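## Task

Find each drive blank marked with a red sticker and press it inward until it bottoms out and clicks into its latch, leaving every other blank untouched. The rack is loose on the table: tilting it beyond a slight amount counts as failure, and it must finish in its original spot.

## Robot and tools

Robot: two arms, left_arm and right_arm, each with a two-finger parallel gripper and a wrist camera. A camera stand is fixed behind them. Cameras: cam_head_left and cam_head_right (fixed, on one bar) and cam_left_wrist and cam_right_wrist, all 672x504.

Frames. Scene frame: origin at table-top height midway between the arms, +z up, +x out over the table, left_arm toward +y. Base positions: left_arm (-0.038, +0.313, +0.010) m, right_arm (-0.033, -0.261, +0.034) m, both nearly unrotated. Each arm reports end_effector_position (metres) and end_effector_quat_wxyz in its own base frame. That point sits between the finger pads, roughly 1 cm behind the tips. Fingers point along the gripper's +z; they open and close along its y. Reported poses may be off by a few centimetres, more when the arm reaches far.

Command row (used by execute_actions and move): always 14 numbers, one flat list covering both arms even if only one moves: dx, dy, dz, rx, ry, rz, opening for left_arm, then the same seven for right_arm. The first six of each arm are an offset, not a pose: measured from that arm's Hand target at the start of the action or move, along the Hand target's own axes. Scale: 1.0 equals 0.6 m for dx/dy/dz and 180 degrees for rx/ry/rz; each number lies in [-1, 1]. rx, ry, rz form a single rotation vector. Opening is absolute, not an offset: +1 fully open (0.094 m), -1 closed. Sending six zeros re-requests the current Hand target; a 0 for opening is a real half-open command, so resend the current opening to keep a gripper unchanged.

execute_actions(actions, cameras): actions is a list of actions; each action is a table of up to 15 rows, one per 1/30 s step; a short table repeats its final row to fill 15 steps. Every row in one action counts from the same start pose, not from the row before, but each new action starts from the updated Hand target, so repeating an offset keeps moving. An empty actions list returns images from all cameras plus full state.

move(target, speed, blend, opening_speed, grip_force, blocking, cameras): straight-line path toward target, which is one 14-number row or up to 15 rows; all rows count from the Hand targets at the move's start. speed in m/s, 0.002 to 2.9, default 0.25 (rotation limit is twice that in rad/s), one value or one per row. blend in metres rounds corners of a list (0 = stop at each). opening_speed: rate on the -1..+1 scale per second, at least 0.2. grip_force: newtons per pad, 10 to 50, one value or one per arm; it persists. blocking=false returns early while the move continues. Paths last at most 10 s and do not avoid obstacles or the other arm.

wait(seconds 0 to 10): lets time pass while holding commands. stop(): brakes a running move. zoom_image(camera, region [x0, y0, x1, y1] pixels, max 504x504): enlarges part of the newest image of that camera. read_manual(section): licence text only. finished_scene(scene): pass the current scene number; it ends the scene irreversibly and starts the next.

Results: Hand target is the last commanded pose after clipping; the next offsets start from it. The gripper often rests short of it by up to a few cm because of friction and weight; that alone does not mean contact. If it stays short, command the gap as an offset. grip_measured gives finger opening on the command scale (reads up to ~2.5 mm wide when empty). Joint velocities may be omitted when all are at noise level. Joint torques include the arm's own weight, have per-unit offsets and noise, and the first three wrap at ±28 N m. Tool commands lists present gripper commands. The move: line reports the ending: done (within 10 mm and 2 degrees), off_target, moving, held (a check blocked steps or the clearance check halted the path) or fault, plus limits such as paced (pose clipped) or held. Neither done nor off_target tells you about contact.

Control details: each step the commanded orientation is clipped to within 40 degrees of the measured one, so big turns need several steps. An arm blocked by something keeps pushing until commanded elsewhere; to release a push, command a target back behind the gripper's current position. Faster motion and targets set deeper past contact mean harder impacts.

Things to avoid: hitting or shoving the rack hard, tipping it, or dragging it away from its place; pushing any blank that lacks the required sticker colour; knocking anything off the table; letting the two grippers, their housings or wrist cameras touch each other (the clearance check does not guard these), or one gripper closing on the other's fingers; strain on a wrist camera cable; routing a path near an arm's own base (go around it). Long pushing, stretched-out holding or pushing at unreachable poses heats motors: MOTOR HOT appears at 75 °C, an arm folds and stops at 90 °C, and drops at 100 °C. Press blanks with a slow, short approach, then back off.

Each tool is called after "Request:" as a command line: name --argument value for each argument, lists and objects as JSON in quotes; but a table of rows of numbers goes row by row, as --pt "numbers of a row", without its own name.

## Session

Request:
execute_actions --actions '[]'

Request:
zoom_image --camera "cam_head_right" --region '[170, 120, 410, 240]'

Request:
zoom_image --camera "cam_head_left" --region '[170, 120, 410, 240]'

Scene clock: 0.00 s.
left_arm: end_effector_position=(+0.2882, -0.1685, +0.2324) grip_measured=+1.000 end_effector_quat_wxyz=(+0.497, +0.013, +0.832, -0.245) | right_arm: end_effector_position=(+0.2984, +0.1112, +0.2237) grip_measured=+1.000 end_effector_quat_wxyz=(+0.547, +0.131, +0.756, +0.333)
Joint positions: left_arm=[-0.591 0.877 0.668 -0.19 -0.11 -0.488 0.094] | right_arm=[0.326 0.715 0.383 0.153 -0.049 0.709 0.094]
Joint velocities: within noise
Joint torques (N m): no reading
Motor temperatures (°C): left_arm=[31 32 33 30 33 30 32] | right_arm=[31 34 36 32 30 31 32]
Heat: left arm: 33 °C; right arm: 36 °C.
Hand target: left_arm +0.2889, -0.1667, +0.2427; +0.507, +0.010, +0.825, -0.248 | right_arm +0.2980, +0.1125, +0.2361; +0.558, +0.126, +0.747, +0.339
Tool commands: left_gripper/opening=+1.0 right_gripper/opening=+1.0
camera_calibration:
cam_left_wrist: T_world_to_cam=[[-0.264607, -0.876873, 0.401345, -0.164426], [-0.805797, -0.0275939, -0.591549, 0.403584], [0.529788, -0.47993, -0.699279, 0.0170053], [0, 0, 0, 1]] pos_world=[0.272689, -0.124883, 0.316623]
cam_right_wrist: T_world_to_cam=[[0.170033, -0.758659, -0.628908, 0.172806], [-0.712246, 0.34644, -0.610479, 0.348355], [0.681024, 0.551739, -0.481446, -0.0629449], [0, 0, 0, 1]] pos_world=[0.261599, 0.0451462, 0.291039]

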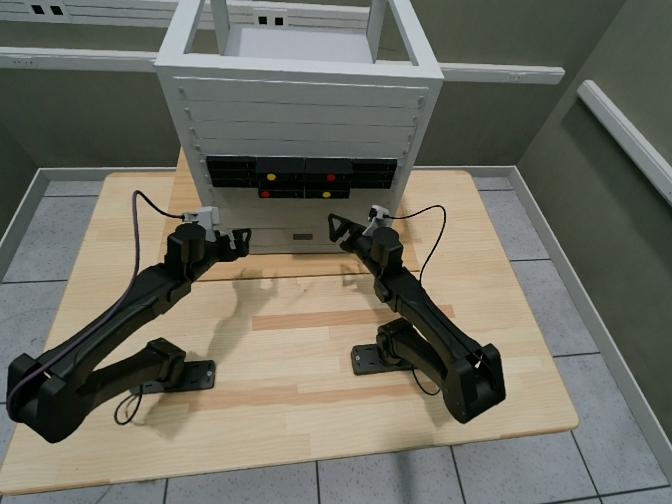

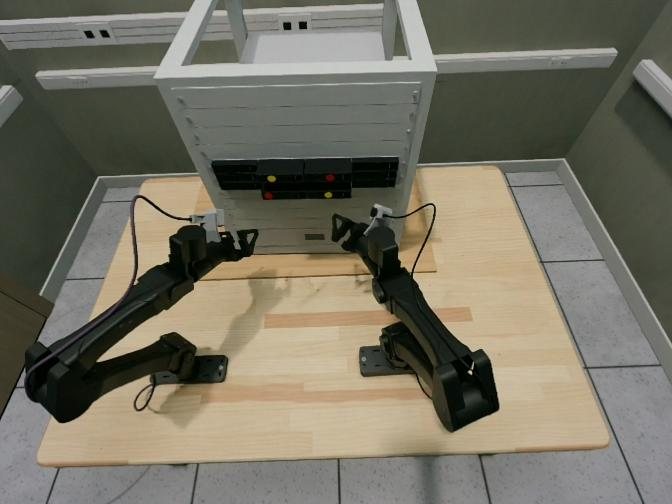

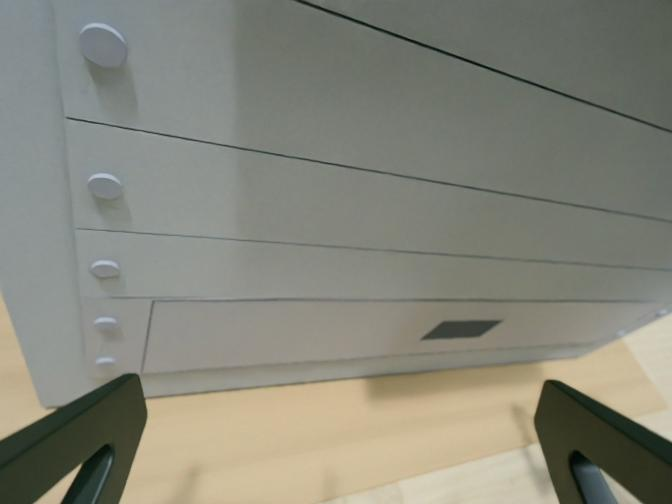

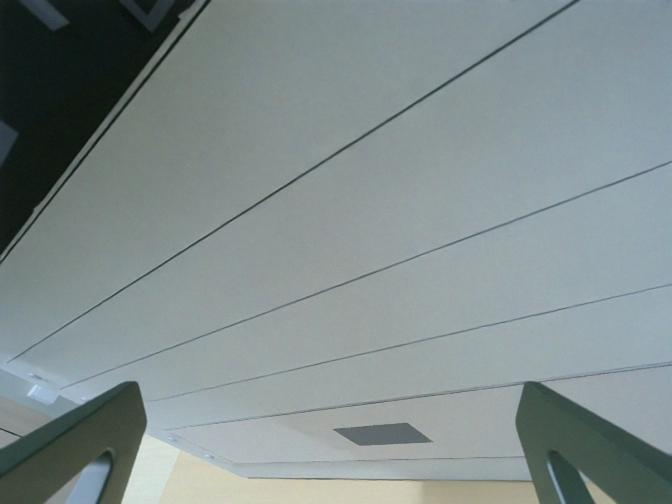

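Scaled by 2.100.

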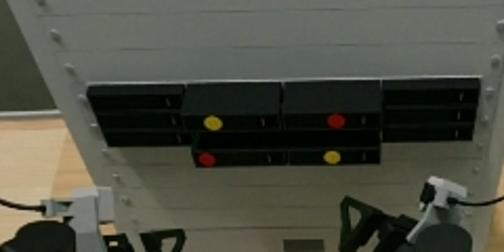

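Scaled by 2.100.

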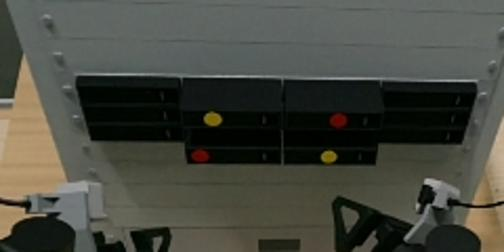

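Request:
move --pt "-0.0404 -0.0994 -0.0066 -0.0028 -0.0562 0.0530 -1 0.0243 0.0701 -0.0417 0.0129 -0.0743 -0.2242 -1" --pt "-0.1011 -0.2486 -0.0166 -0.0071 -0.1404 0.1324 -1 -0.12995 0.2039 -0.0728 0.0129 -0.0743 -0.2242 -1" --speed 0.2 --blend '[0.015, 0]' --cameras '["all"]'

Scene clock: 30.13 s.
left_arm: end_effector_position=(+0.2674, -0.2806, +0.3378) grip_measured=-0.992 end_effector_quat_wxyz=(+0.699, +0.142, +0.691, -0.116) | right_arm: end_effector_position=(+0.2644, +0.1459, +0.3687) grip_measured=-0.978 end_effector_quat_wxyz=(+0.716, -0.092, +0.685, +0.097)
Joint positions: left_arm=[-1.145 1.166 0.829 0.343 -0.778 0.042 0] | right_arm=[0.818 0.711 0.736 0.028 0.55 -0.027 0.001]
Joint torques (N m): left_arm=[0.01 -3.48 9.59 2.34 -0.11 0.07] | right_arm=[0.49 0.7 10.1 0.97 0.05 -0.07]
Motor temperatures (°C): left_arm=[31 32 36 34 33 30 33] | right_arm=[30 34 38 37 30 31 33]
Heat: left arm: 36 °C; right arm: 38 °C.
Hand target: left_arm +0.2700, -0.2792, +0.3569; +0.714, +0.120, +0.678, -0.126 | right_arm +0.2617, +0.1429, +0.3801; +0.719, -0.091, +0.683, +0.095
Off the commanded pose: left_arm 0.019 m, 4 deg | right_arm 0.012 m, 0 deg.
move: off_target (left_arm, right_arm)
camera_calibration:
cam_left_wrist: T_world_to_cam=[[-0.362262, -0.931515, -0.0323453, -0.153214], [-0.379628, 0.179152, -0.907627, 0.496851], [0.851263, -0.31652, -0.418529, -0.0870861], [0, 0, 0, 1]] pos_world=[0.207248, -0.259297, 0.409552]
cam_right_wrist: T_world_to_cam=[[0.257626, -0.965976, 0.0227978, 0.0628888], [-0.358389, -0.117441, -0.926156, 0.491121], [0.897322, 0.230432, -0.376451, -0.0380591], [0, 0, 0, 1]] pos_world=[0.193962, 0.127197, 0.439094]

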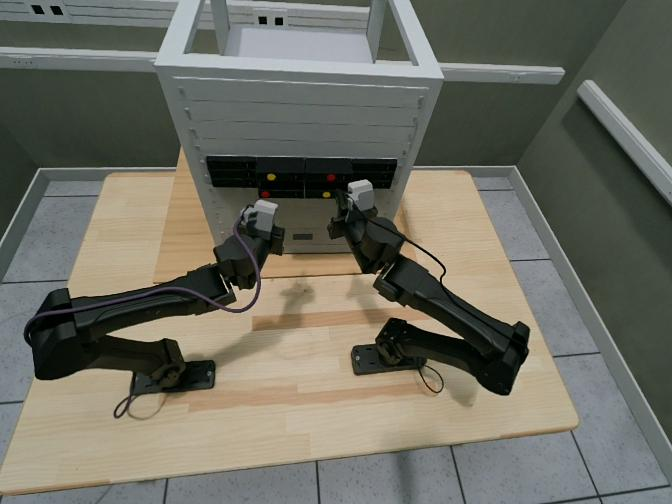

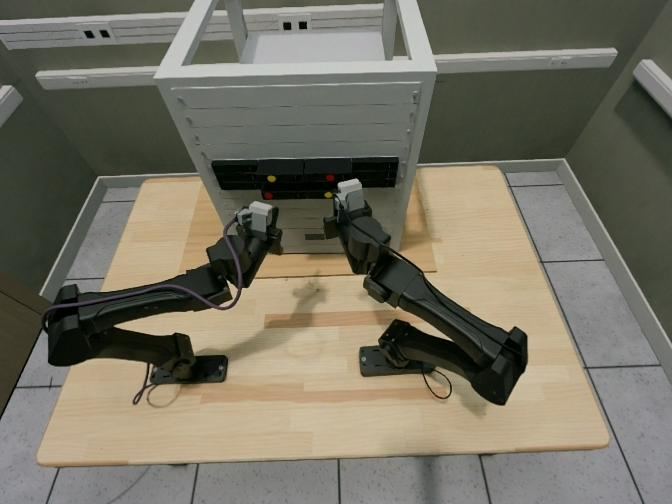

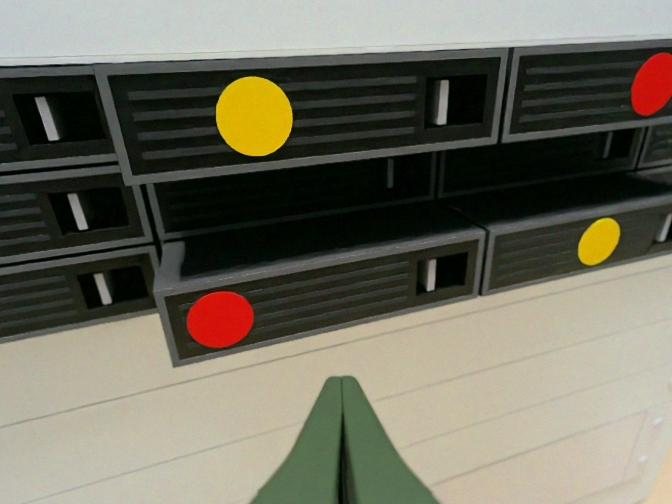

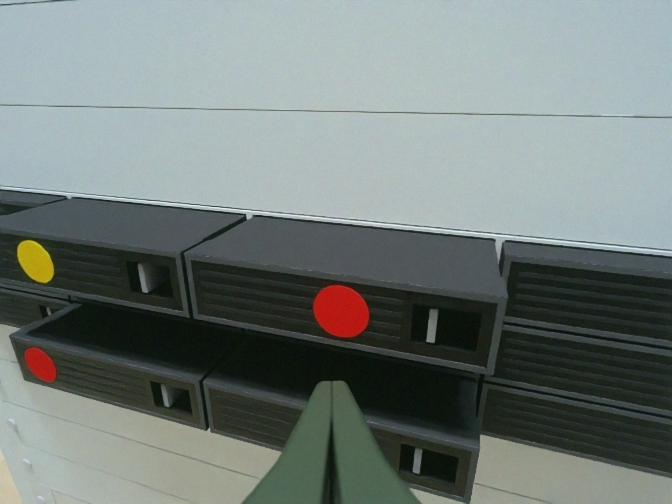

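Request:
move --target '[-0.0141, 0.0026, 0.0495, 0, 0, 0, -1, -0.0144, -0.0039, 0.0447, 0, 0, 0, -1]' --speed 0.08 --cameras '["cam_left_wrist", "cam_right_wrist"]'

Scene clock: 50.83 s.
left_arm: end_effector_position=(+0.2956, -0.2847, +0.3482) grip_measured=-0.992 end_effector_quat_wxyz=(+0.702, +0.131, +0.692, -0.108) | right_arm: end_effector_position=(+0.2903, +0.1479, +0.3680) grip_measured=-0.978 end_effector_quat_wxyz=(+0.706, -0.097, +0.697, +0.081)
Joint positions: left_arm=[-1.065 1.246 0.915 0.343 -0.726 0.042 0] | right_arm=[0.72 0.812 0.794 0.028 0.467 -0.027 0.001]
Joint torques (N m): left_arm=[0.35 -4.22 10.14 2.17 0.24 0.03] | right_arm=[-0.39 -0.12 10.67 1.32 -0.15 0]
Heat: left arm: 37 °C; right arm: 39 °C.
Hand target: left_arm +0.2980, -0.2878, +0.3668; +0.714, +0.120, +0.678, -0.126 | right_arm +0.2877, +0.1475, +0.3901; +0.719, -0.091, +0.683, +0.095
Off the commanded pose: left_arm 0.019 m, 3 deg | right_arm 0.022 m, 3 deg.
move: off_target (left_arm, right_arm)
camera_calibration:
cam_left_wrist: T_world_to_cam=[[-0.336381, -0.941302, -0.0282647, -0.158312], [-0.381357, 0.1636, -0.909836, 0.51462], [0.861055, -0.295272, -0.414004, -0.106475], [0, 0, 0, 1]] pos_world=[0.234682, -0.264651, 0.419664]
cam_right_wrist: T_world_to_cam=[[0.243384, -0.968831, 0.0461663, 0.0541262], [-0.387149, -0.140679, -0.911222, 0.50624], [0.889314, 0.203904, -0.40932, -0.0436771], [0, 0, 0, 1]] pos_world=[0.221659, 0.132562, 0.44092]
Images, in order (width x height): cam_left_wrist 672x504, cam_right_wrist 672x504.

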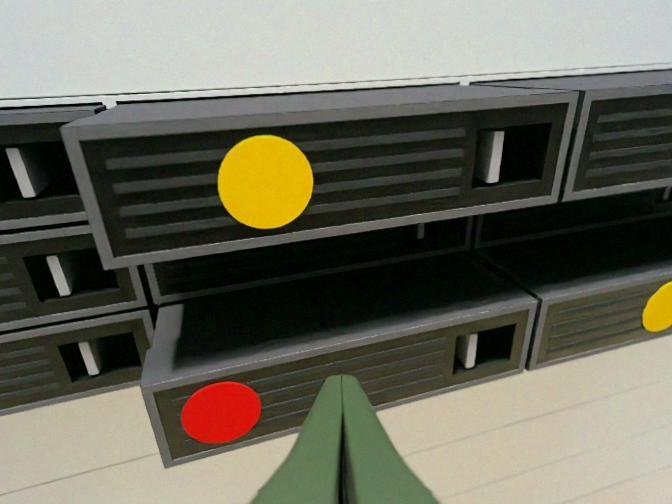

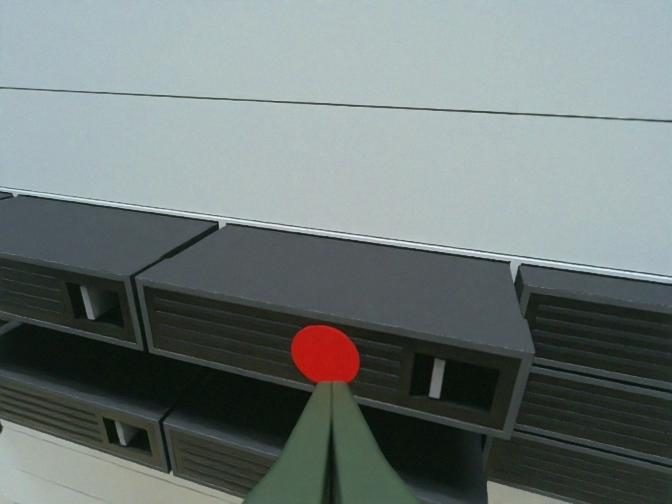

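Request:
move --target '[-0.00283, 0.00304, 0.00969, 0,0,0,-1, -0.01808,-0.00167,0.00564,0,0,0,-1]' --speed 0.05 --cameras '["cam_left_wrist","cam_right_wrist"]'

Scene clock: 62.63 s.
left_arm: end_effector_position=(+0.3012, -0.2852, +0.3513) grip_measured=-0.992 end_effector_quat_wxyz=(+0.703, +0.130, +0.691, -0.109) | right_arm: end_effector_position=(+0.2922, +0.1505, +0.3868) grip_measured=-0.978 end_effector_quat_wxyz=(+0.714, -0.094, +0.688, +0.090)
Joint positions: left_arm=[-1.047 1.258 0.931 0.343 -0.707 0.042 0] | right_arm=[0.715 0.835 0.848 0.028 0.454 -0.027 0.001]
Joint torques (N m): left_arm=[0.47 -4.37 10.24 2.16 0.25 0.01] | right_arm=[-0.43 -0.12 10.5 1.06 -0.16 0.02]
Heat: left arm: 38 °C; right arm: 42 °C.
Hand target: left_arm +0.3040, -0.2880, +0.3688; +0.714, +0.120, +0.678, -0.126 | right_arm +0.2907, +0.1472, +0.4011; +0.719, -0.091, +0.683, +0.095
Off the commanded pose: left_arm 0.018 m, 3 deg | right_arm 0.015 m, 1 deg.
move: off_target (left_arm, right_arm)
camera_calibration:
cam_left_wrist: T_world_to_cam=[[-0.336533, -0.941326, -0.0254948, -0.157616], [-0.379005, 0.160183, -0.911425, 0.518583], [0.862033, -0.297062, -0.410675, -0.112153], [0, 0, 0, 1]] pos_world=[0.240182, -0.264752, 0.422573]
cam_right_wrist: T_world_to_cam=[[0.250963, -0.967446, 0.0326391, 0.0581232], [-0.364568, -0.1257, -0.922654, 0.520007], [0.896721, 0.219653, -0.384246, -0.0524897], [0, 0, 0, 1]] pos_world=[0.22206, 0.133125, 0.457721]
Images, in order (width x height): cam_left_wrist 672x504, cam_right_wrist 672x504.

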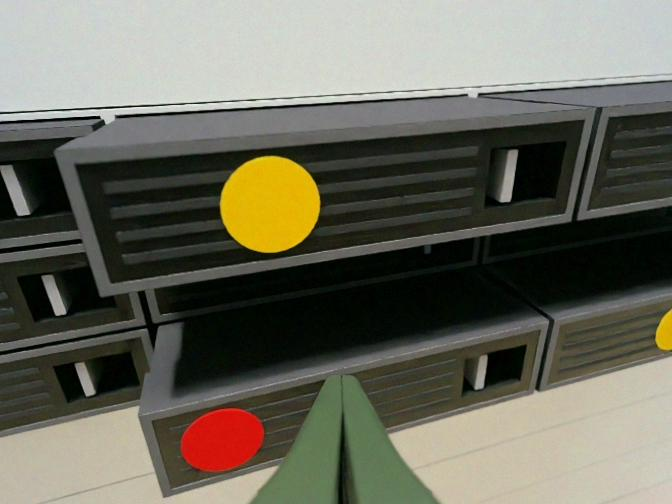

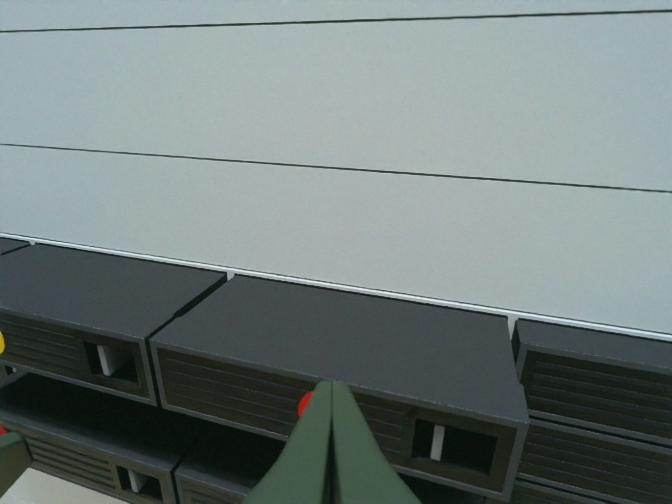

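Request:
move --target '[0.01347, 0.00101, 0.00243, 0,0,0,-1, 0.01025,-0.00166,0.00428,0,0,0,-1]' --speed 0.05 --cameras '["cam_left_wrist","cam_right_wrist"]'

Scene clock: 67.33 s.
left_arm: end_effector_position=(+0.3037, -0.2862, +0.3501) grip_measured=-0.992 end_effector_quat_wxyz=(+0.703, +0.129, +0.690, -0.110) | right_arm: end_effector_position=(+0.2939, +0.1485, +0.3868) grip_measured=-0.978 end_effector_quat_wxyz=(+0.714, -0.093, +0.688, +0.090)
Joint positions: left_arm=[-1.041 1.268 0.931 0.354 -0.701 0.042 0] | right_arm=[0.7 0.835 0.848 0.028 0.44 -0.027 0.001]
Joint torques (N m): left_arm=[0.35 -4.62 8.01 2.35 0.31 0] | right_arm=[-0.43 0.06 8.49 1.29 -0.17 0.04]
Heat: left arm: 38 °C; right arm: 41 °C.
Hand target: left_arm +0.3060, -0.2880, +0.3608; +0.714, +0.120, +0.678, -0.126 | right_arm +0.2937, +0.1470, +0.3951; +0.719, -0.091, +0.683, +0.095
Off the commanded pose: left_arm 0.011 m, 3 deg | right_arm 0.008 m, 1 deg.
move: off_target (left_arm)
camera_calibration:
cam_left_wrist: T_world_to_cam=[[-0.33684, -0.94124, -0.0246007, -0.158096], [-0.378192, 0.159178, -0.911939, 0.518185], [0.86227, -0.297874, -0.409587, -0.115697], [0, 0, 0, 1]] pos_world=[0.242482, -0.265753, 0.421276]
cam_right_wrist: T_world_to_cam=[[0.249729, -0.967746, 0.033208, 0.0559401], [-0.364376, -0.125692, -0.92273, 0.520435], [0.897143, 0.218333, -0.384013, -0.053498], [0, 0, 0, 1]] pos_world=[0.22366, 0.13123, 0.457819]
Images, in order (width x height): cam_left_wrist 672x504, cam_right_wrist 672x504.

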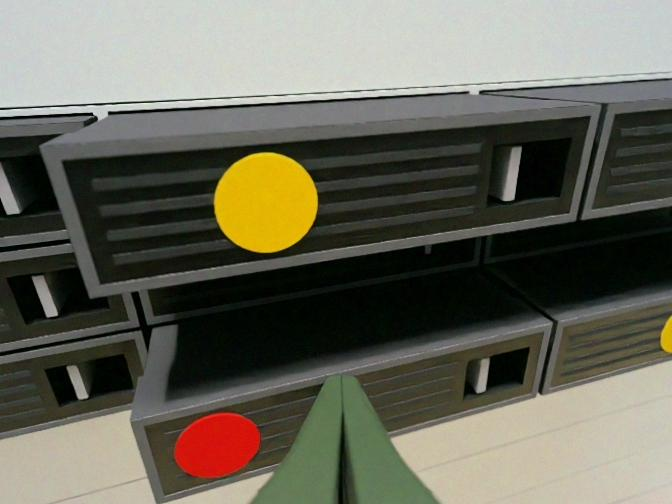

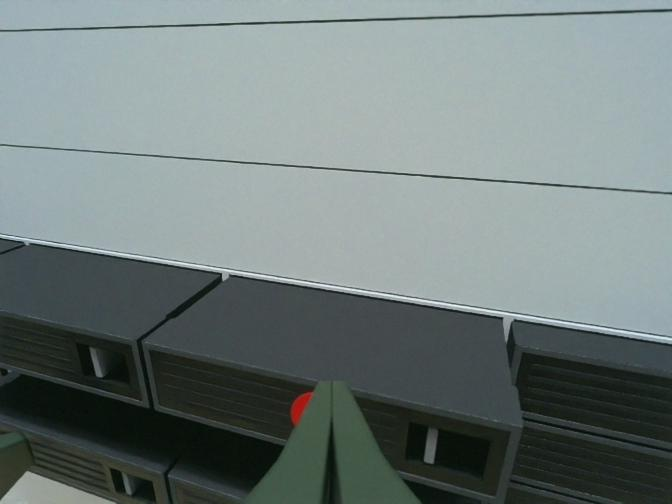

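Request:
move --target '[0.00565, 0.00405, 0.01242, 0,0,0,-1, 0.00564,-0.00441,0.01232,0,0,0,-1]' --speed 0.04 --cameras '["cam_left_wrist","cam_right_wrist"]'

Scene clock: 74.03 s.
left_arm: end_effector_position=(+0.3114, -0.2865, +0.3464) grip_measured=-0.992 end_effector_quat_wxyz=(+0.703, +0.130, +0.691, -0.109) | right_arm: end_effector_position=(+0.3020, +0.1482, +0.3799) grip_measured=-0.978 end_effector_quat_wxyz=(+0.708, -0.098, +0.694, +0.085)
Joint positions: left_arm=[-1.016 1.286 0.931 0.37 -0.676 0.042 0] | right_arm=[0.666 0.858 0.848 0.028 0.405 -0.027 0.001]
Joint torques (N m): left_arm=[0.39 -4.67 8.14 2.38 0.21 -0.03] | right_arm=[-0.5 -0.36 7.99 1.52 -0.17 0.03]
Heat: left arm: 38 °C; right arm: 41 °C.
Hand target: left_arm +0.3140, -0.2884, +0.3578; +0.714, +0.120, +0.678, -0.126 | right_arm +0.3017, +0.1464, +0.3921; +0.719, -0.091, +0.683, +0.095
Off the commanded pose: left_arm 0.012 m, 3 deg | right_arm 0.012 m, 2 deg.
move: off_target (left_arm, right_arm)
camera_calibration:
cam_left_wrist: T_world_to_cam=[[-0.337074, -0.941109, -0.0263732, -0.1551], [-0.378948, 0.161264, -0.911259, 0.518372], [0.861846, -0.297168, -0.410989, -0.123138], [0, 0, 0, 1]] pos_world=[0.250282, -0.266153, 0.417672]
cam_right_wrist: T_world_to_cam=[[0.25094, -0.967017, 0.0436827, 0.0494326], [-0.380097, -0.139936, -0.9143, 0.520593], [0.890256, 0.212831, -0.402676, -0.0534561], [0, 0, 0, 1]] pos_world=[0.233061, 0.132029, 0.452293]
Images, in order (width x height): cam_left_wrist 672x504, cam_right_wrist 672x504.

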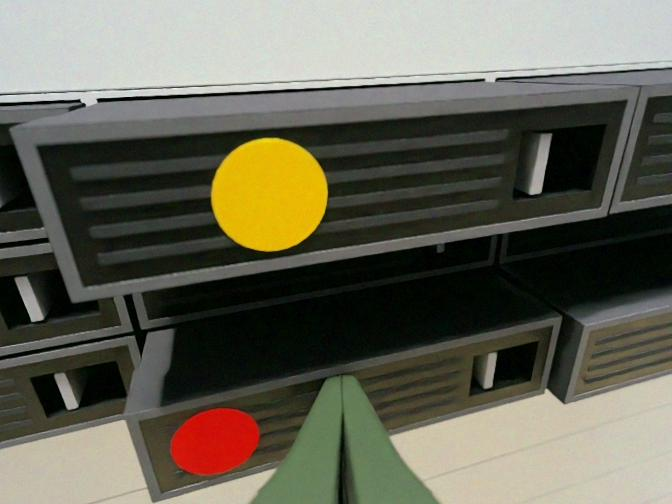

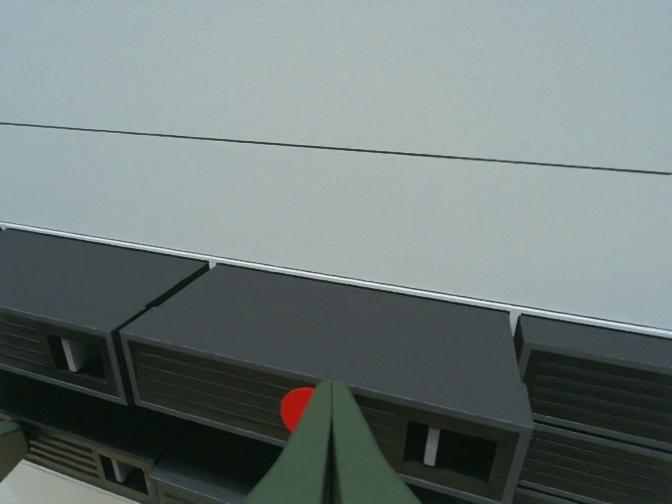

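Request:
move --target '[-0.00541, 0.00758, 0.02413, 0,0,0,-1, -0.00547,-0.00828,0.02392,0,0,0,-1]' --speed 0.04 --cameras '["cam_left_wrist","cam_right_wrist"]'

Scene clock: 77.70 s.
left_arm: end_effector_position=(+0.3254, -0.2860, +0.3418) grip_measured=-0.992 end_effector_quat_wxyz=(+0.700, +0.134, +0.694, -0.105) | right_arm: end_effector_position=(+0.3170, +0.1470, +0.3658) grip_measured=-0.978 end_effector_quat_wxyz=(+0.694, -0.106, +0.708, +0.078)
Joint positions: left_arm=[-0.972 1.317 0.947 0.372 -0.632 0.042 0] | right_arm=[0.608 0.902 0.848 0.028 0.347 -0.027 0.001]
Joint torques (N m): left_arm=[0.4 -4.82 10.09 2.25 0.2 -0.07] | right_arm=[-0.42 -0.88 10.56 1.69 -0.14 0.07]
Heat: left arm: 38 °C; right arm: 40 °C.
Hand target: left_arm +0.3290, -0.2890, +0.3618; +0.714, +0.120, +0.678, -0.126 | right_arm +0.3167, +0.1453, +0.3962; +0.719, -0.091, +0.683, +0.095
Off the commanded pose: left_arm 0.021 m, 4 deg | right_arm 0.030 m, 5 deg.
move: off_target (left_arm, right_arm)
camera_calibration:
cam_left_wrist: T_world_to_cam=[[-0.337131, -0.940804, -0.0350842, -0.146955], [-0.385528, 0.171958, -0.906531, 0.523026], [0.858901, -0.292094, -0.420678, -0.131309], [0, 0, 0, 1]] pos_world=[0.264879, -0.266549, 0.413745]
cam_right_wrist: T_world_to_cam=[[0.252523, -0.965732, 0.0599516, 0.0385421], [-0.412641, -0.163528, -0.896095, 0.520375], [0.875191, 0.201546, -0.439795, -0.0521841], [0, 0, 0, 1]] pos_world=[0.250667, 0.132835, 0.441045]
Images, in order (width x height): cam_left_wrist 672x504, cam_right_wrist 672x504.

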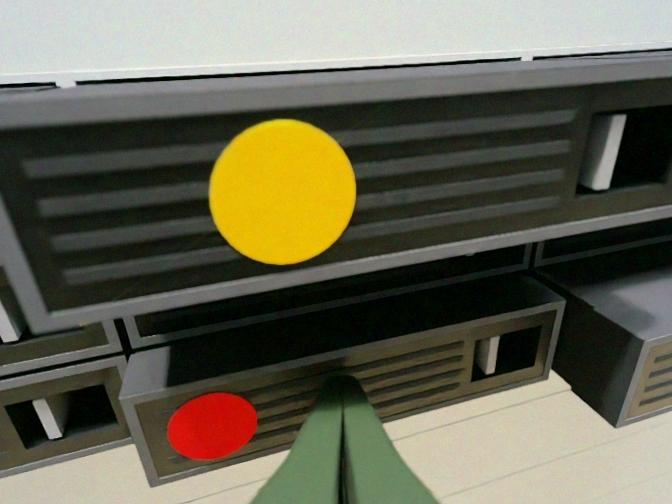

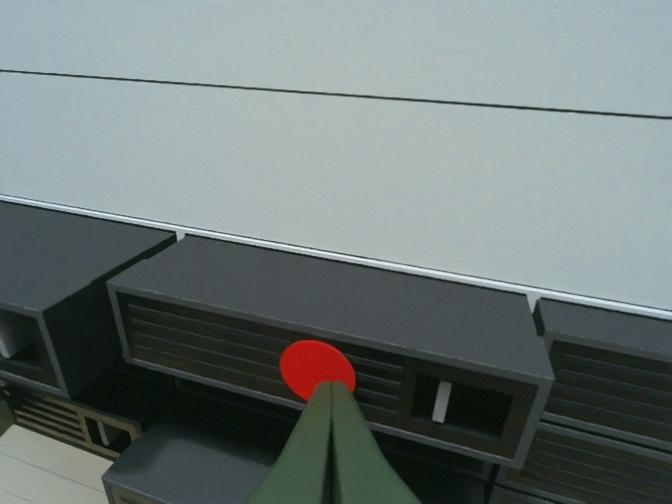

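Request:
move --target '[-0.004, 0.00606, 0.01928, 0,0,0,-1, -0.01403,-0.00663,0.01962,0,0,0,-1]' --speed 0.04 --cameras '["cam_left_wrist","cam_right_wrist"]'

Scene clock: 80.90 s.
left_arm: end_effector_position=(+0.3363, -0.2877, +0.3457) grip_measured=-0.992 end_effector_quat_wxyz=(+0.701, +0.134, +0.692, -0.108) | right_arm: end_effector_position=(+0.3283, +0.1470, +0.3758) grip_measured=-0.978 end_effector_quat_wxyz=(+0.695, -0.106, +0.706, +0.080)
Joint positions: left_arm=[-0.941 1.344 0.979 0.372 -0.597 0.042 0] | right_arm=[0.57 0.947 0.898 0.028 0.306 -0.027 0.001]
Joint torques (N m): left_arm=[0.51 -5.22 10.32 2.23 0.22 -0.08] | right_arm=[-0.49 -0.95 10.85 1.65 -0.12 0.1]
Heat: left arm: 37 °C; right arm: 40 °C.
Hand target: left_arm +0.3410, -0.2895, +0.3648; +0.714, +0.120, +0.678, -0.126 | right_arm +0.3286, +0.1444, +0.4052; +0.719, -0.090, +0.683, +0.095
Off the commanded pose: left_arm 0.020 m, 3 deg | right_arm 0.029 m, 5 deg.
move: off_target (left_arm, right_arm)
camera_calibration:
cam_left_wrist: T_world_to_cam=[[-0.340812, -0.939568, -0.0325542, -0.143938], [-0.382366, 0.170165, -0.908207, 0.53009], [0.858861, -0.29708, -0.417253, -0.142099], [0, 0, 0, 1]] pos_world=[0.275676, -0.267657, 0.417454]
cam_right_wrist: T_world_to_cam=[[0.255679, -0.965075, 0.0570921, 0.0349717], [-0.407966, -0.161245, -0.898646, 0.533023], [0.876466, 0.206473, -0.434944, -0.0606447], [0, 0, 0, 1]] pos_world=[0.261667, 0.132219, 0.450625]
Images, in order (width x height): cam_left_wrist 672x504, cam_right_wrist 672x504.

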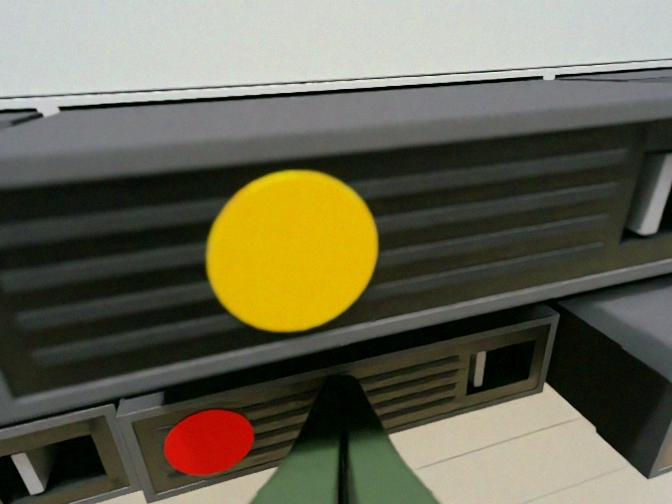

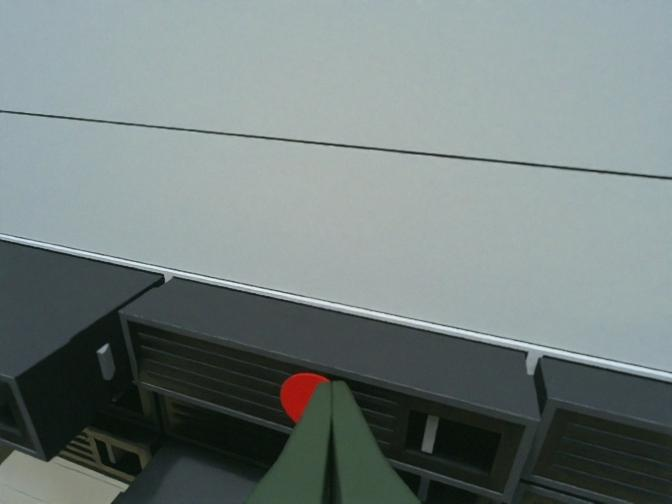

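Request:
move --target '[0.00058, 0.00354, 0.0111, 0,0,0,-1, 0.00056,-0.00386,0.011,0,0,0,-1]' --speed 0.04 --cameras '["cam_left_wrist","cam_right_wrist"]'

Scene clock: 84.13 s.
left_arm: end_effector_position=(+0.3414, -0.2883, +0.3464) grip_measured=-0.992 end_effector_quat_wxyz=(+0.700, +0.136, +0.692, -0.109) | right_arm: end_effector_position=(+0.3343, +0.1462, +0.3760) grip_measured=-0.978 end_effector_quat_wxyz=(+0.694, -0.107, +0.707, +0.080)
Joint positions: left_arm=[-0.926 1.357 0.991 0.372 -0.578 0.042 0] | right_arm=[0.548 0.967 0.911 0.032 0.283 -0.027 0.001]
Joint torques (N m): left_arm=[0.98 -4.85 10.52 2.24 0.18 -0.08] | right_arm=[-0.58 -0.95 10.59 1.74 -0.11 0.1]
Heat: left arm: 37 °C; right arm: 40 °C.
Hand target: left_arm +0.3479, -0.2897, +0.3647; +0.714, +0.120, +0.678, -0.126 | right_arm +0.3356, +0.1438, +0.4051; +0.719, -0.090, +0.683, +0.095
Off the commanded pose: left_arm 0.019 m, 3 deg | right_arm 0.029 m, 5 deg.
move: off_target (left_arm, right_arm)
camera_calibration:
cam_left_wrist: T_world_to_cam=[[-0.344619, -0.938176, -0.0326053, -0.141098], [-0.38155, 0.17172, -0.908258, 0.532952], [0.857705, -0.300563, -0.417139, -0.14696], [0, 0, 0, 1]] pos_world=[0.280771, -0.268064, 0.418155]
cam_right_wrist: T_world_to_cam=[[0.256533, -0.964811, 0.0577112, 0.0321106], [-0.411091, -0.162955, -0.896911, 0.536223], [0.874754, 0.206363, -0.438429, -0.0637531], [0, 0, 0, 1]] pos_world=[0.267968, 0.131517, 0.45114]
Images, in order (width x height): cam_left_wrist 672x504, cam_right_wrist 672x504.

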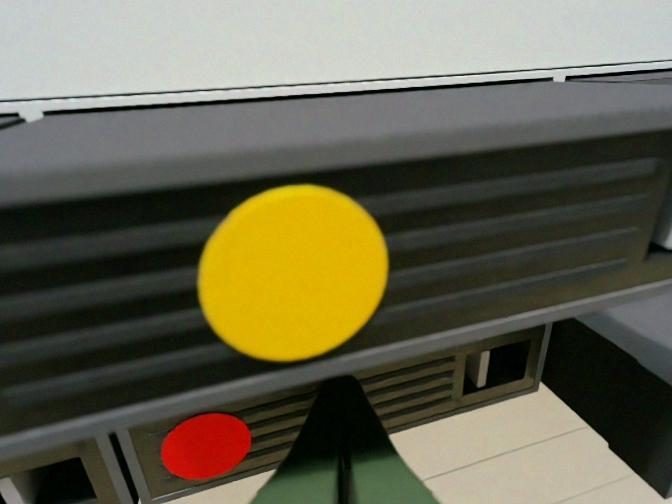

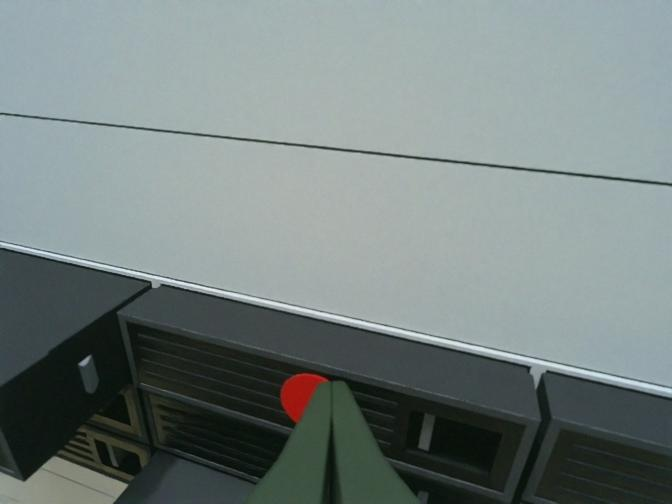

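Request:
move --target '[0.00041, 0.00253, 0.00793, 0,0,0,-1, 0.00032,-0.0022,0.00629,0,0,0,-1]' --speed 0.03 --cameras '["cam_left_wrist","cam_right_wrist"]'

Scene clock: 89.37 s.
left_arm: end_effector_position=(+0.3416, -0.2924, +0.3475) grip_measured=-0.992 end_effector_quat_wxyz=(+0.700, +0.142, +0.690, -0.116) | right_arm: end_effector_position=(+0.3363, +0.1464, +0.3761) grip_measured=-0.978 end_effector_quat_wxyz=(+0.694, -0.108, +0.707, +0.083)
Joint positions: left_arm=[-0.924 1.363 0.999 0.372 -0.558 0.042 0] | right_arm=[0.539 0.973 0.912 0.038 0.269 -0.027 0.001]
Joint torques (N m): left_arm=[1.74 -4.38 10.73 2.33 0.11 -0.08] | right_arm=[-0.76 -0.44 10.8 1.76 -0.09 0.1]
Heat: left arm: 37 °C; right arm: 41 °C.
Hand target: left_arm +0.3529, -0.2900, +0.3647; +0.714, +0.120, +0.678, -0.126 | right_arm +0.3396, +0.1436, +0.4051; +0.719, -0.091, +0.683, +0.095
Off the commanded pose: left_arm 0.021 m, 3 deg | right_arm 0.029 m, 5 deg.
move: off_target (left_arm, right_arm)
camera_calibration:
cam_left_wrist: T_world_to_cam=[[-0.361737, -0.931734, -0.0319034, -0.137386], [-0.377427, 0.177652, -0.908839, 0.535241], [0.852464, -0.316719, -0.415925, -0.151247], [0, 0, 0, 1]] pos_world=[0.28125, -0.270997, 0.419158]
cam_right_wrist: T_world_to_cam=[[0.261208, -0.96365, 0.0561236, 0.0305904], [-0.409492, -0.163273, -0.897585, 0.536904], [0.874121, 0.211474, -0.437255, -0.0664685], [0, 0, 0, 1]] pos_world=[0.269969, 0.131197, 0.451136]
Images, in order (width x height): cam_left_wrist 672x504, cam_right_wrist 672x504.

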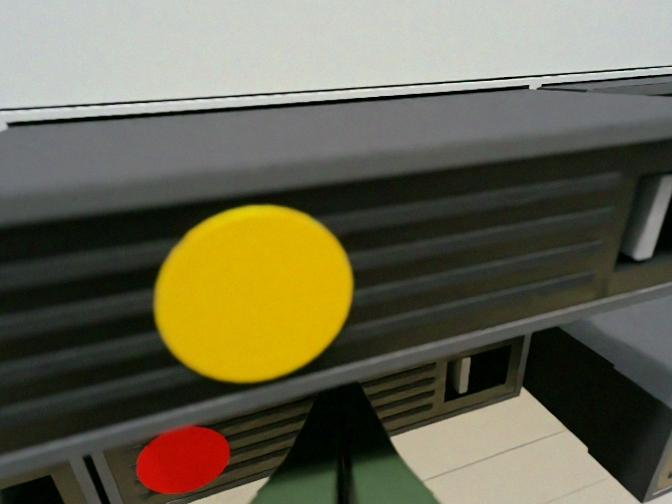

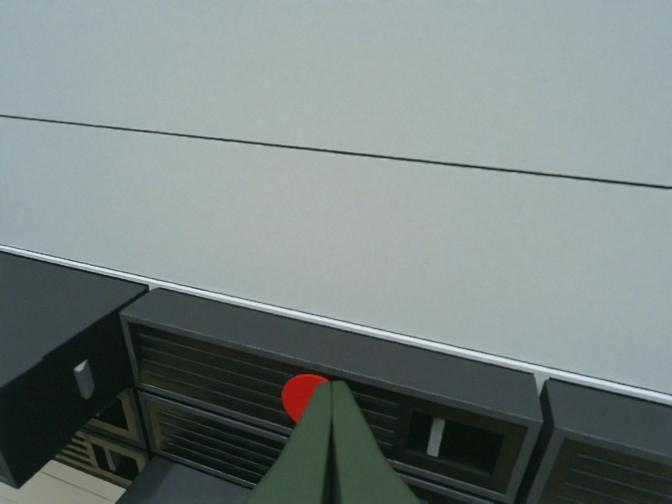

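Request:
zoom_image --camera "cam_left_wrist" --region '[0, 400, 260, 504]'

Request:
zoom_image --camera "cam_right_wrist" --region '[80, 270, 340, 504]'

Request:
zoom_image --camera "cam_right_wrist" --region '[440, 330, 672, 504]'

Scaled by 1.938.

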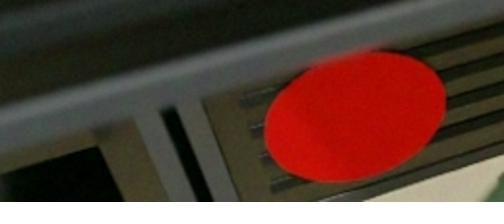

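Scaled by 1.938.

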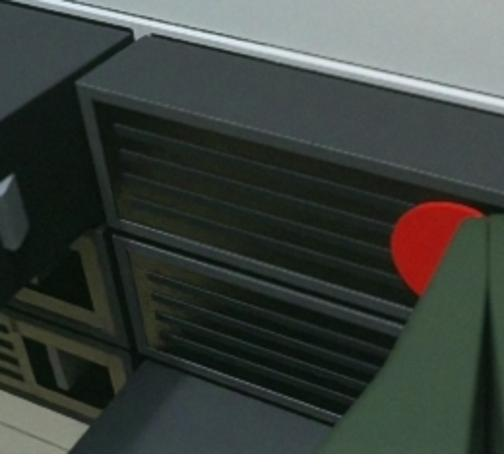

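Scaled by 2.172.

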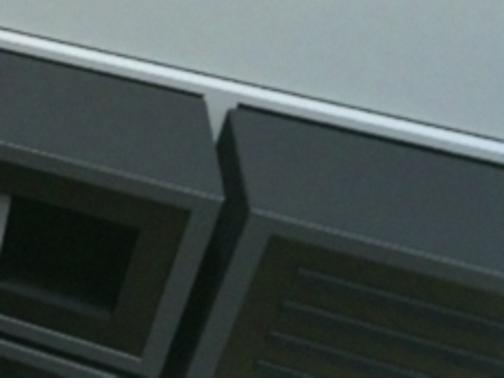

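Request:
move --target '[0.00041, 0.0078, 0.008, 0,0,0,-1, 0,0,0,0,0,0,-1]' --speed 0.03 --cameras '["cam_left_wrist"]'

Scene clock: 95.70 s.
left_arm: end_effector_position=(+0.3422, -0.2945, +0.3475) grip_measured=-0.992 end_effector_quat_wxyz=(+0.699, +0.149, +0.689, -0.124) | right_arm: end_effector_position=(+0.3363, +0.1464, +0.3761) grip_measured=-0.978 end_effector_quat_wxyz=(+0.694, -0.108, +0.707, +0.083)
Joint positions: left_arm=[-0.915 1.363 0.999 0.372 -0.527 0.042 0] | right_arm=[0.539 0.973 0.912 0.038 0.269 -0.027 0.001]
Joint torques (N m): left_arm=[2.99 -3.84 11.03 2.33 0.03 -0.13] | right_arm=[-0.72 -0.51 10.88 1.75 -0.12 0.09]
Heat: left arm: 37 °C; right arm: 42 °C.
Hand target: left_arm +0.3591, -0.2872, +0.3647; +0.714, +0.120, +0.678, -0.126 | right_arm +0.3396, +0.1436, +0.4051; +0.719, -0.091, +0.683, +0.095
Off the commanded pose: left_arm 0.025 m, 4 deg | right_arm 0.029 m, 5 deg.
move: off_target (left_arm, right_arm)
camera_calibration:
cam_left_wrist: T_world_to_cam=[[-0.382227, -0.923508, -0.032186, -0.129509], [-0.373234, 0.186152, -0.908869, 0.536954], [0.845339, -0.335381, -0.415837, -0.155577], [0, 0, 0, 1]] pos_world=[0.282423, -0.271735, 0.419158]
Images, in order (width x height): cam_left_wrist 672x504.

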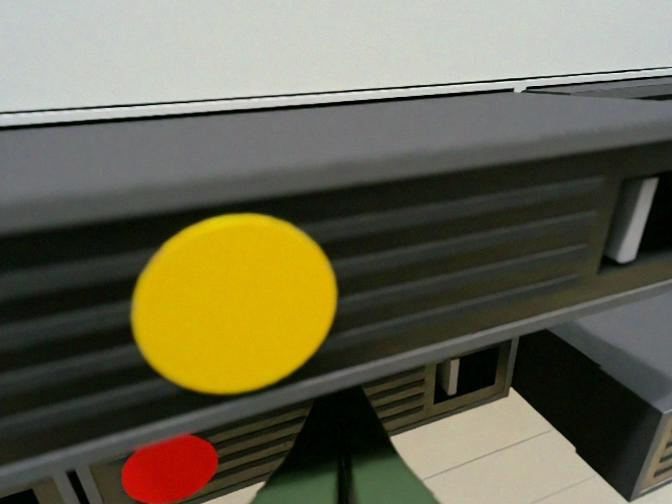

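Request:
execute_actions --actions '[]' --cameras '["cam_head_left","cam_head_right"]'

Request:
zoom_image --camera "cam_head_left" --region '[160, 110, 440, 280]'

Scene clock: 97.37 s.
left_arm: end_effector_position=(+0.3422, -0.2946, +0.3475) grip_measured=-0.992 end_effector_quat_wxyz=(+0.699, +0.149, +0.689, -0.124) | right_arm: end_effector_position=(+0.3363, +0.1464, +0.3761) grip_measured=-0.978 end_effector_quat_wxyz=(+0.694, -0.108, +0.707, +0.083)
Joint positions: left_arm=[-0.915 1.363 0.999 0.372 -0.526 0.042 0] | right_arm=[0.539 0.973 0.912 0.038 0.269 -0.027 0.001]
Joint velocities: within noise
Joint torques (N m): left_arm=[2.61 -3.96 10.95 2.33 -0.01 -0.09] | right_arm=[-0.73 -0.44 10.84 1.76 -0.1 0.11]
Motor temperatures (°C): left_arm=[31 32 37 38 33 30 33] | right_arm=[30 34 43 40 30 31 35]
Heat: left arm: 38 °C; right arm: 43 °C.
Hand target: left_arm +0.3591, -0.2872, +0.3647; +0.714, +0.120, +0.678, -0.126 | right_arm +0.3396, +0.1436, +0.4051; +0.719, -0.091, +0.683, +0.095
Tool commands: left_gripper/opening=-1.0 right_gripper/opening=-1.0
Off the commanded pose: left_arm 0.025 m, 4 deg | right_arm 0.029 m, 5 deg.
Images, in order (width x height): cam_head_left 672x504, cam_head_right 672x504.

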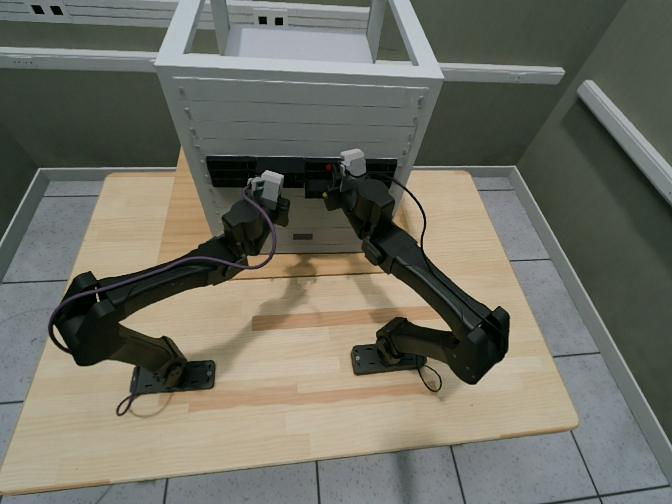

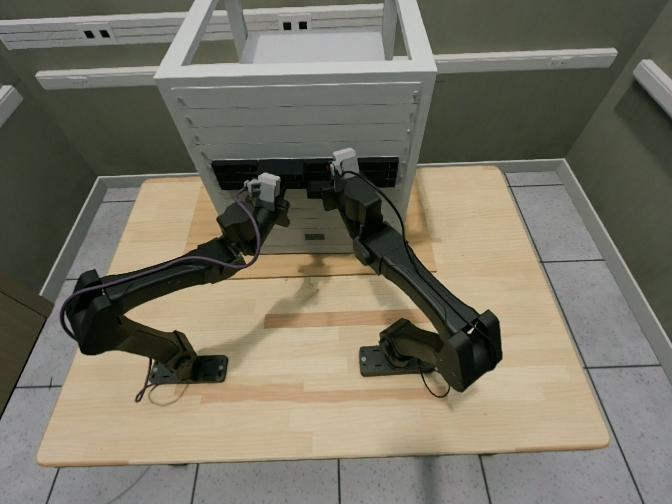

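Scaled by 1.800.

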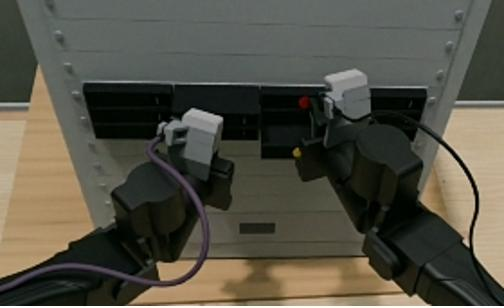

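Request:
move --target '[0.00033, 0.00729, 0.00641, 0,0,0,-1, 0.00048,-0.00331,0.00943,0,0,0,-1]' --speed 0.03 --cameras '["cam_left_wrist","cam_right_wrist"]'

Scene clock: 100.47 s.
left_arm: end_effector_position=(+0.3423, -0.2970, +0.3476) grip_measured=-0.992 end_effector_quat_wxyz=(+0.697, +0.157, +0.687, -0.131) | right_arm: end_effector_position=(+0.3365, +0.1464, +0.3766) grip_measured=-0.978 end_effector_quat_wxyz=(+0.694, -0.111, +0.706, +0.087)
Joint positions: left_arm=[-0.907 1.363 0.999 0.372 -0.496 0.042 0] | right_arm=[0.528 0.971 0.912 0.038 0.248 -0.026 0.001]
Joint torques (N m): left_arm=[3.51 -3.59 11.15 2.36 -0.11 -0.13] | right_arm=[-1.18 1.1 11.55 1.88 -0.04 0.09]
Heat: left arm: 38 °C; right arm: 43 °C.
Hand target: left_arm +0.3642, -0.2844, +0.3648; +0.714, +0.120, +0.678, -0.126 | right_arm +0.3456, +0.1432, +0.4051; +0.719, -0.091, +0.683, +0.095
Off the commanded pose: left_arm 0.031 m, 5 deg | right_arm 0.030 m, 5 deg.
move: off_target (left_arm, right_arm)
camera_calibration:
cam_left_wrist: T_world_to_cam=[[-0.403275, -0.914509, -0.0322941, -0.121885], [-0.368746, 0.194704, -0.90891, 0.538459], [0.837494, -0.354632, -0.41574, -0.159515], [0, 0, 0, 1]] pos_world=[0.282994, -0.272874, 0.419158]
cam_right_wrist: T_world_to_cam=[[0.271705, -0.960835, 0.0545224, 0.0271939], [-0.406899, -0.166035, -0.898257, 0.537208], [0.872129, 0.221876, -0.436075, -0.0677323], [0, 0, 0, 1]] pos_world=[0.270272, 0.130352, 0.451532]
Images, in order (width x height): cam_left_wrist 672x504, cam_right_wrist 672x504.

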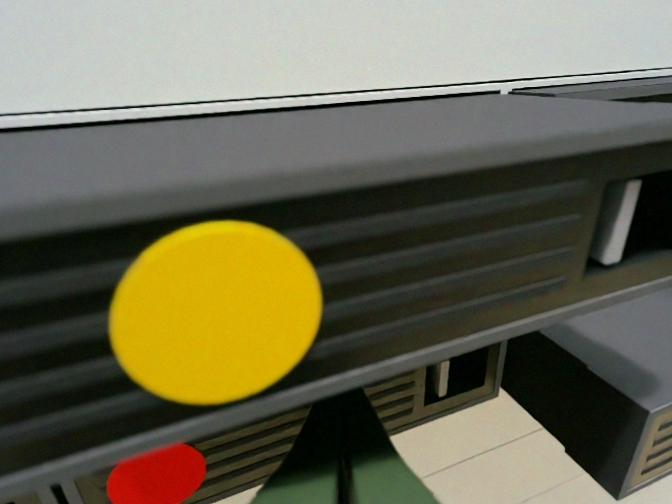

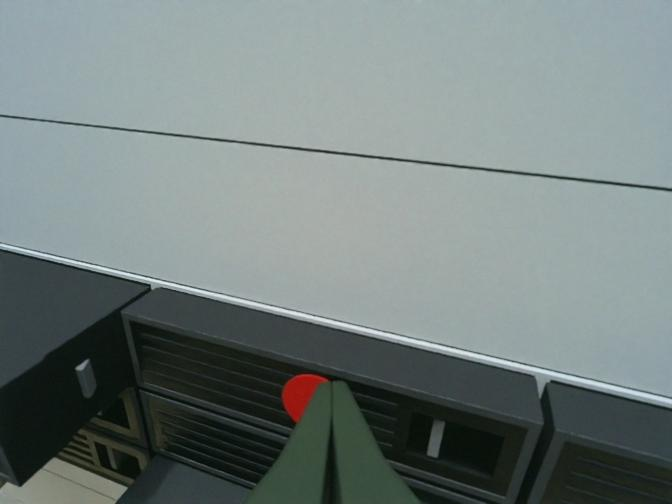

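Request:
move --target '[0.00585, -0.02527, -0.07978, 0,0,0,-1, 0.00048,-0.00331,0.00943,0,0,0,-1]' --speed 0.05 --cameras '["cam_left_wrist","cam_right_wrist"]'

Scene clock: 106.03 s.
left_arm: end_effector_position=(+0.3178, -0.2912, +0.3398) grip_measured=-0.992 end_effector_quat_wxyz=(+0.698, +0.143, +0.693, -0.113) | right_arm: end_effector_position=(+0.3371, +0.1462, +0.3766) grip_measured=-0.978 end_effector_quat_wxyz=(+0.694, -0.114, +0.705, +0.091)
Joint positions: left_arm=[-0.993 1.308 0.935 0.372 -0.63 0.042 0] | right_arm=[0.516 0.971 0.912 0.038 0.225 -0.025 0.001]
Joint torques (N m): left_arm=[-0.1 -8.79 7.34 2.22 -0.11 -0.04] | right_arm=[-1.51 2.09 11.9 1.98 0 0.12]
Heat: left arm: 38 °C; right arm: 44 °C.
Hand target: left_arm +0.3142, -0.2823, +0.3588; +0.714, +0.120, +0.678, -0.126 | right_arm +0.3516, +0.1427, +0.4051; +0.719, -0.091, +0.683, +0.095
Off the commanded pose: left_arm 0.021 m, 4 deg | right_arm 0.032 m, 5 deg.
move: off_target (left_arm, right_arm)
camera_calibration:
cam_left_wrist: T_world_to_cam=[[-0.359124, -0.932562, -0.0368676, -0.144496], [-0.382897, 0.183246, -0.905434, 0.521242], [0.851129, -0.311046, -0.422883, -0.129312], [0, 0, 0, 1]] pos_world=[0.257751, -0.270489, 0.411939]
cam_right_wrist: T_world_to_cam=[[0.281898, -0.957985, 0.052909, 0.0235421], [-0.40559, -0.168962, -0.898303, 0.537449], [0.8695, 0.23177, -0.436179, -0.0688086], [0, 0, 0, 1]] pos_world=[0.271176, 0.129309, 0.451533]
Images, in order (width x height): cam_left_wrist 672x504, cam_right_wrist 672x504.

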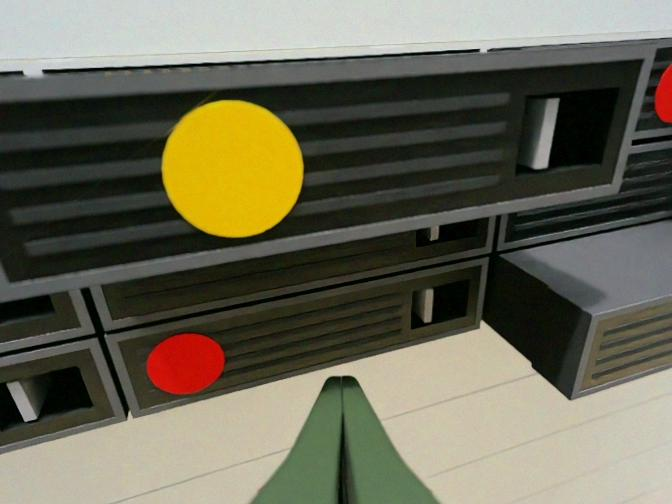

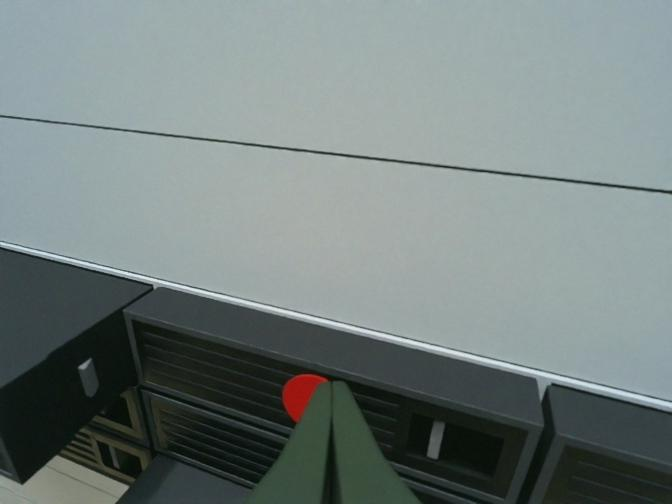

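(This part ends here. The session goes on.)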